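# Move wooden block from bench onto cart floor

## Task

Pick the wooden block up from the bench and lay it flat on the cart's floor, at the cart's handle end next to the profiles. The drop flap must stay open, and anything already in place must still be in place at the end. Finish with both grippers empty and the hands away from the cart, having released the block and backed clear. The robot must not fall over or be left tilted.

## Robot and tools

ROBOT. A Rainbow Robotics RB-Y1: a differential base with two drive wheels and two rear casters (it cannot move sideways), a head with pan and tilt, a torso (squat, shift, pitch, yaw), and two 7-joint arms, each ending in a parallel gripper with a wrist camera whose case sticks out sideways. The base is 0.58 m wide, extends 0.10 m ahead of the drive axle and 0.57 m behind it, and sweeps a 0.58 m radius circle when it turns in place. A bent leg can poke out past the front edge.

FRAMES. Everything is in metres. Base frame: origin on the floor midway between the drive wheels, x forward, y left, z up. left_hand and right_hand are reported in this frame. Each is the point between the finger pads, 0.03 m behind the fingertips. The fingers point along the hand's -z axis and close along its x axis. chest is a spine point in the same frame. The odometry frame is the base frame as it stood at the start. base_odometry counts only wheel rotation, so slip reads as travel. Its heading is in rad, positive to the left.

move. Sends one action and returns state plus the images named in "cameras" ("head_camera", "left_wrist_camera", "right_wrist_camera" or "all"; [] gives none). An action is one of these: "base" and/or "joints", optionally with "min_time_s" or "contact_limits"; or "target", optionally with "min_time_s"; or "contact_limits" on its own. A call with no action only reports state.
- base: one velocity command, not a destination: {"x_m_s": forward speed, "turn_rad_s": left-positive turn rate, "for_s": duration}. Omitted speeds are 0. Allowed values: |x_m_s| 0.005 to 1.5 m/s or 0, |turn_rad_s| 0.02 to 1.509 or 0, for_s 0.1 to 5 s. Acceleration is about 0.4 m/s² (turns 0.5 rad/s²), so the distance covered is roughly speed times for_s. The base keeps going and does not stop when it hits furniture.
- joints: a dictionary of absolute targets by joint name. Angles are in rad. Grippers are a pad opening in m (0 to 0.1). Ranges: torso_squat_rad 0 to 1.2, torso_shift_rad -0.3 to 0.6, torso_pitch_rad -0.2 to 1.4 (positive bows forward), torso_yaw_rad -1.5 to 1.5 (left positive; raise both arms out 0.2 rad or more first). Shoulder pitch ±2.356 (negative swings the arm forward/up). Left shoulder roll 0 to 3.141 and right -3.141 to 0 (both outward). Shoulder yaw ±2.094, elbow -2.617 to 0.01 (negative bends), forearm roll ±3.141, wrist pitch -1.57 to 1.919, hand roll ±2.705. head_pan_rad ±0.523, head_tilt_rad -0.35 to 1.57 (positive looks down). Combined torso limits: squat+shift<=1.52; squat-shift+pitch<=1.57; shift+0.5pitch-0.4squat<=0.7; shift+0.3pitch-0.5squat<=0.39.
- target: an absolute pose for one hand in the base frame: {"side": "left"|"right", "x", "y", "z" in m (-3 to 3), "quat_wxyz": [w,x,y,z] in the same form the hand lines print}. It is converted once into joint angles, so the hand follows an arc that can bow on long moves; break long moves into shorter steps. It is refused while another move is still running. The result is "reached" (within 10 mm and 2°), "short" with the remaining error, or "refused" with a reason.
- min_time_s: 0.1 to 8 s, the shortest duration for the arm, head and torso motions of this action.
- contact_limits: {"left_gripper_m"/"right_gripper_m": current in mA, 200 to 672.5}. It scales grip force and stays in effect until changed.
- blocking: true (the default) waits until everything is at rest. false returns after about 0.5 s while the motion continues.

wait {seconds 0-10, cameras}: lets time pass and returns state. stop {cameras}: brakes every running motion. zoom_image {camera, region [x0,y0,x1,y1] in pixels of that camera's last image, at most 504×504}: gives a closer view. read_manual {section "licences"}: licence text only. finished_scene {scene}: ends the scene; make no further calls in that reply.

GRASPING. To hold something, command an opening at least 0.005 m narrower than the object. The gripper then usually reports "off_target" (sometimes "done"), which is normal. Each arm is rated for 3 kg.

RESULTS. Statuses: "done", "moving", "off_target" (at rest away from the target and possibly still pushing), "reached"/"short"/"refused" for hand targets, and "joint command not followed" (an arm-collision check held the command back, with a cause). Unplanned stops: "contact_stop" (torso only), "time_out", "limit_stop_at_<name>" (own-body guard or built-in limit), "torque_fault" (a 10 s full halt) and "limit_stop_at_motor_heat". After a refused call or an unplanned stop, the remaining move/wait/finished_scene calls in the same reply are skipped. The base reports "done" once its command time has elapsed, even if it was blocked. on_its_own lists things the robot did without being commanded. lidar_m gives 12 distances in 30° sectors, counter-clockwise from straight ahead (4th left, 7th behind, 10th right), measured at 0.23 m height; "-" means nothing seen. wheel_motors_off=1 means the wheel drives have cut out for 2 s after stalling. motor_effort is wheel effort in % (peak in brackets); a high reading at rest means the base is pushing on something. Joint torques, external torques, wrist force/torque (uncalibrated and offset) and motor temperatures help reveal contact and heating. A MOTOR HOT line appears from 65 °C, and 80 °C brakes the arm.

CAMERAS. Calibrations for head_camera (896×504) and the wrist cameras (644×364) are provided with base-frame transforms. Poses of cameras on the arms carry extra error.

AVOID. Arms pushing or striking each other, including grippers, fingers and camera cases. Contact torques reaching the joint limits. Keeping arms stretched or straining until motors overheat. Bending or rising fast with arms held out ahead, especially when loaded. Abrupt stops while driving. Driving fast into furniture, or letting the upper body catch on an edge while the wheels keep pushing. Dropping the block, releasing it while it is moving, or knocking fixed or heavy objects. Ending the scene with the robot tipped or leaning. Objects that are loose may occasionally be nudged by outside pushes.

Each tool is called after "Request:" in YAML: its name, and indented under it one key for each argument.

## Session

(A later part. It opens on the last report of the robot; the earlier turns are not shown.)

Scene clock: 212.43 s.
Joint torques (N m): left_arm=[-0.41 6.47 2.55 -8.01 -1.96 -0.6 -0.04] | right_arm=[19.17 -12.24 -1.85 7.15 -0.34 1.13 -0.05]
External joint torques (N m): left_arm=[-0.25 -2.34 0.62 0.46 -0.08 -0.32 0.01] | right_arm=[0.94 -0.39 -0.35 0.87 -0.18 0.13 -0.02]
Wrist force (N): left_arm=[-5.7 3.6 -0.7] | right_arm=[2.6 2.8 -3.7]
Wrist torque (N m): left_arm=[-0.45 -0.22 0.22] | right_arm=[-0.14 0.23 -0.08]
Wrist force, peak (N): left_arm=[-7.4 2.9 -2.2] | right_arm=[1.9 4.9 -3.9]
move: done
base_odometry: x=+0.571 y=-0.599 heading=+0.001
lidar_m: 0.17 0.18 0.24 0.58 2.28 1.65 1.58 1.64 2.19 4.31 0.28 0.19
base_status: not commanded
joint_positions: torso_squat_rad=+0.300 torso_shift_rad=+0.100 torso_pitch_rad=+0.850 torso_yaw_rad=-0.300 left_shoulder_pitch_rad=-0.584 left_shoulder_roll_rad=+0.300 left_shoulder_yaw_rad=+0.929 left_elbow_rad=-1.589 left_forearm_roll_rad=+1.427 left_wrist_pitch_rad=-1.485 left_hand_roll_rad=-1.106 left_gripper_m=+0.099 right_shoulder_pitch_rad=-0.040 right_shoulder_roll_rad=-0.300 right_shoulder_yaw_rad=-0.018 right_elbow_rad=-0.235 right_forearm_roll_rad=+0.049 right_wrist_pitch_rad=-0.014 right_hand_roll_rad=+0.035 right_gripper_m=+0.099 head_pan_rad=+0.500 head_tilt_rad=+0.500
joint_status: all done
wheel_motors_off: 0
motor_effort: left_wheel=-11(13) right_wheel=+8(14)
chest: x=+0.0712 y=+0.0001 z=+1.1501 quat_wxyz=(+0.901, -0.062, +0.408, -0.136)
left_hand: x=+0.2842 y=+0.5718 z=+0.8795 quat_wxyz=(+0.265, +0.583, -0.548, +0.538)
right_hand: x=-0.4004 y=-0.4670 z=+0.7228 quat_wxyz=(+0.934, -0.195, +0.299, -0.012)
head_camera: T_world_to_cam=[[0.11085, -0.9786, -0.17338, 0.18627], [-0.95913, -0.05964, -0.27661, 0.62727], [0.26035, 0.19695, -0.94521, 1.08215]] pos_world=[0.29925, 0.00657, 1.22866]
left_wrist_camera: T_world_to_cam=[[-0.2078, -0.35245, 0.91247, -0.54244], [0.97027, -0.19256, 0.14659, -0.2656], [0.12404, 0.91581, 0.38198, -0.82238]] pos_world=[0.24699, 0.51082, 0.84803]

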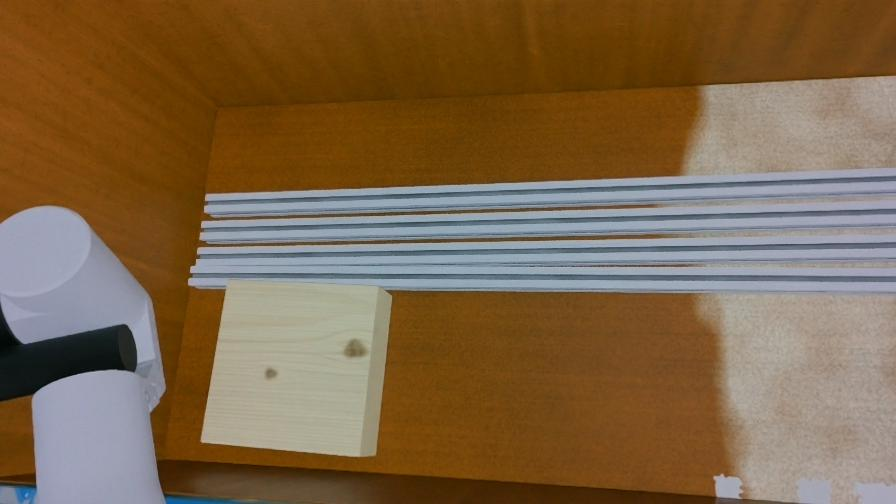

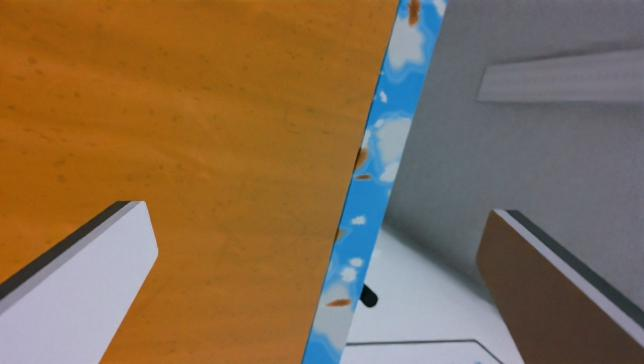

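Request:
move:
  joints: {"torso_squat_rad":0.2,"torso_shift_rad":0.0,"torso_pitch_rad":0.5}

Request:
move:
  base: {"x_m_s":-0.4,"for_s":1.3}
  joints: {"head_pan_rad":0.4,"head_tilt_rad":0.6}
  cameras: ["head_camera"]

Request:
move:
  joints: {"torso_yaw_rad":0,"torso_pitch_rad":0}
  cameras: ["head_camera"]

Scene clock: 218.27 s.
Joint torques (N m): left_arm=[-5.72 9.6 0.07 -8.35 -2 0.05 -0.02] | right_arm=[10.54 -12.23 -1.77 3.87 -0.26 0.55 -0.13]
External joint torques (N m): left_arm=[0.59 -2.17 0.48 0.47 -0.05 -0.29 0.03] | right_arm=[0.57 -0.6 -0.44 0.61 -0.17 0.17 -0.12]
Wrist force (N): left_arm=[-5.0 5.8 -0.9] | right_arm=[1.2 2.7 -4.8]
Wrist torque (N m): left_arm=[-0.61 -0.22 0.26] | right_arm=[-0.13 0.15 -0.09]
Wrist force, peak (N): left_arm=[-4.8 5.8 -1.8] | right_arm=[1.6 3.2 -5.3]
move: done
base_odometry: x=+0.571 y=-0.599 heading=+0.001
lidar_m: 0.17 0.18 0.24 0.57 2.28 1.66 1.58 1.64 2.19 4.30 0.28 0.19
base_status: not commanded
joint_positions: torso_squat_rad=+0.200 torso_shift_rad=+0.000 torso_pitch_rad=+0.500 torso_yaw_rad=-0.300 left_shoulder_pitch_rad=-0.584 left_shoulder_roll_rad=+0.300 left_shoulder_yaw_rad=+0.929 left_elbow_rad=-1.589 left_forearm_roll_rad=+1.427 left_wrist_pitch_rad=-1.485 left_hand_roll_rad=-1.106 left_gripper_m=+0.099 right_shoulder_pitch_rad=-0.040 right_shoulder_roll_rad=-0.300 right_shoulder_yaw_rad=-0.018 right_elbow_rad=-0.235 right_forearm_roll_rad=+0.049 right_wrist_pitch_rad=-0.014 right_hand_roll_rad=+0.035 right_gripper_m=+0.099 head_pan_rad=+0.500 head_tilt_rad=+0.500
joint_status: all done
wheel_motors_off: 0
motor_effort: left_wheel=-11(13) right_wheel=+12(14)
chest: x=-0.0797 y=+0.0001 z=+1.2381 quat_wxyz=(+0.958, -0.037, +0.245, -0.145)
left_hand: x=+0.2132 y=+0.5718 z=+1.0570 quat_wxyz=(+0.165, +0.480, -0.586, +0.632)
right_hand: x=-0.3762 y=-0.4670 z=+0.6750 quat_wxyz=(+0.972, -0.190, +0.132, -0.046)
pictures: none

Scene clock: 221.10 s.
Joint torques (N m): left_arm=[-5.92 9.58 0.05 -8.34 -2.08 0.09 0.02] | right_arm=[10.33 -12.12 -1.62 3.82 -0.21 0.58 -0.07]
External joint torques (N m): left_arm=[0.39 -2.19 0.46 0.48 -0.13 -0.25 0.07] | right_arm=[0.36 -0.49 -0.29 0.55 -0.12 0.2 -0.06]
Wrist force (N): left_arm=[-5.3 4.9 -0.8] | right_arm=[1.3 3.0 -4.5]
Wrist torque (N m): left_arm=[-0.48 -0.23 0.24] | right_arm=[-0.17 0.17 -0.11]
Wrist force, peak (N): left_arm=[-5.3 5.5 -1.1] | right_arm=[0.7 3.6 -5.4]
move: done
base_odometry: x=+0.051 y=-0.600 heading=+0.002
lidar_m: 0.69 0.71 0.93 4.54 1.54 1.11 1.04 1.11 1.46 3.81 2.19 0.73
base_status: done (sent for 1.3 of 1.3 s)
joint_positions: torso_squat_rad=+0.200 torso_shift_rad=+0.000 torso_pitch_rad=+0.500 torso_yaw_rad=-0.300 left_shoulder_pitch_rad=-0.584 left_shoulder_roll_rad=+0.300 left_shoulder_yaw_rad=+0.929 left_elbow_rad=-1.589 left_forearm_roll_rad=+1.427 left_wrist_pitch_rad=-1.485 left_hand_roll_rad=-1.106 left_gripper_m=+0.099 right_shoulder_pitch_rad=-0.040 right_shoulder_roll_rad=-0.300 right_shoulder_yaw_rad=-0.018 right_elbow_rad=-0.235 right_forearm_roll_rad=+0.049 right_wrist_pitch_rad=-0.014 right_hand_roll_rad=+0.035 right_gripper_m=+0.099 head_pan_rad=+0.400 head_tilt_rad=+0.600
joint_status: all done
wheel_motors_off: 0
motor_effort: left_wheel=+15(42) right_wheel=-15(42)
chest: x=-0.0797 y=+0.0001 z=+1.2381 quat_wxyz=(+0.958, -0.037, +0.245, -0.145)
left_hand: x=+0.2132 y=+0.5718 z=+1.0569 quat_wxyz=(+0.166, +0.480, -0.586, +0.632)
right_hand: x=-0.3762 y=-0.4669 z=+0.6750 quat_wxyz=(+0.972, -0.190, +0.132, -0.046)
head_camera: T_world_to_cam=[[0.07412, -0.99432, -0.07633, 0.09729], [-0.86364, -0.02574, -0.50344, 0.78804], [0.49862, 0.10324, -0.86065, 1.13652]] pos_world=[0.10668, -0.00031, 1.3823]

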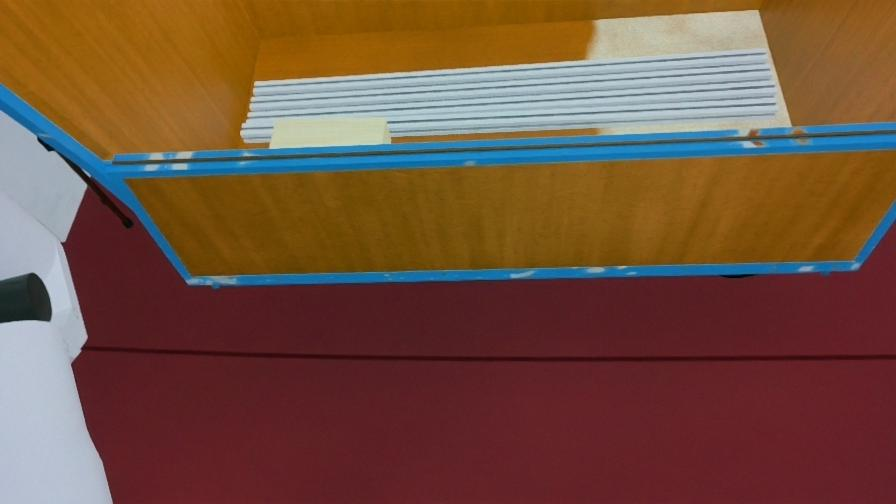

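Scene clock: 223.53 s.
Joint torques (N m): left_arm=[-12.36 11.19 -3.17 -6.86 -1.71 0.97 0.02] | right_arm=[-3.46 -9.24 -0.98 -1.23 -0.05 -0.56 -0.02]
External joint torques (N m): left_arm=[1.22 -2.27 0.45 0.61 -0.07 -0.17 0.06] | right_arm=[0.18 -0.33 -0.16 0.4 -0.08 0 -0.03]
Wrist force (N): left_arm=[-2.0 6.7 -2.3] | right_arm=[-2.4 2.5 -4.9]
Wrist torque (N m): left_arm=[-0.64 0.02 0.21] | right_arm=[-0.14 -0.08 -0.13]
Wrist force, peak (N): left_arm=[-3.2 7.6 -2.7] | right_arm=[-3.0 2.8 -4.9]
move: done
base_odometry: x=+0.051 y=-0.600 heading=+0.002
lidar_m: 0.69 0.72 0.94 4.54 1.54 1.09 1.05 1.10 1.47 3.83 2.18 0.73
base_status: not commanded
joint_positions: torso_squat_rad=+0.200 torso_shift_rad=+0.000 torso_pitch_rad=+0.000 torso_yaw_rad=+0.000 left_shoulder_pitch_rad=-0.584 left_shoulder_roll_rad=+0.300 left_shoulder_yaw_rad=+0.929 left_elbow_rad=-1.589 left_forearm_roll_rad=+1.427 left_wrist_pitch_rad=-1.485 left_hand_roll_rad=-1.106 left_gripper_m=+0.099 right_shoulder_pitch_rad=-0.040 right_shoulder_roll_rad=-0.300 right_shoulder_yaw_rad=-0.018 right_elbow_rad=-0.235 right_forearm_roll_rad=+0.049 right_wrist_pitch_rad=-0.014 right_hand_roll_rad=+0.035 right_gripper_m=+0.099 head_pan_rad=+0.400 head_tilt_rad=+0.600
joint_status: all done
wheel_motors_off: 0
motor_effort: left_wheel=+17(18) right_wheel=-18(18)
chest: x=-0.2280 y=+0.0001 z=+1.2760 quat_wxyz=(+1.000, +0.000, +0.000, +0.000)
left_hand: x=-0.0683 y=+0.6479 z=+1.2574 quat_wxyz=(-0.094, +0.396, -0.555, +0.725)
right_hand: x=-0.0808 y=-0.4432 z=+0.6397 quat_wxyz=(+0.977, -0.154, -0.137, +0.055)
head_camera: T_world_to_cam=[[0.39096, -0.91987, -0.03144, 0.12615], [-0.48593, -0.17728, -0.85583, 1.21474], [0.78168, 0.34988, -0.5163, 0.86823]] pos_world=[-0.13772, 0.02761, 1.49185]

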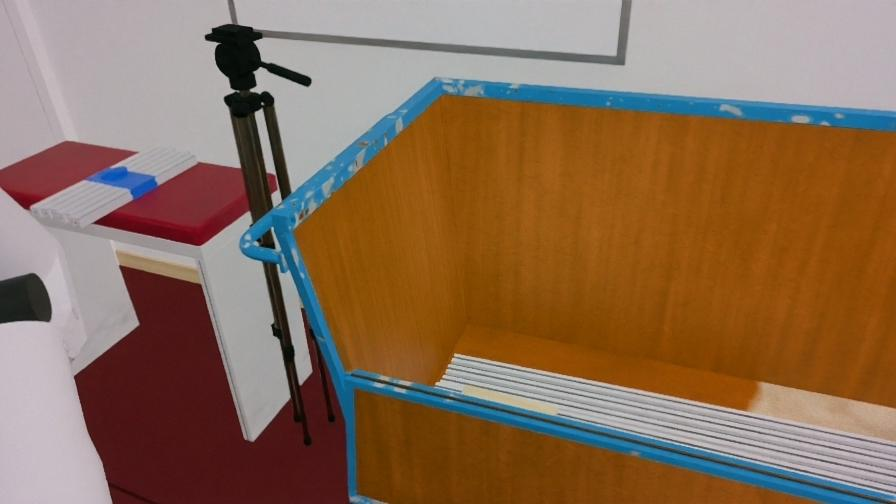

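Request:
finished_scene:
  scene: 2

The scene is finished: the task was done.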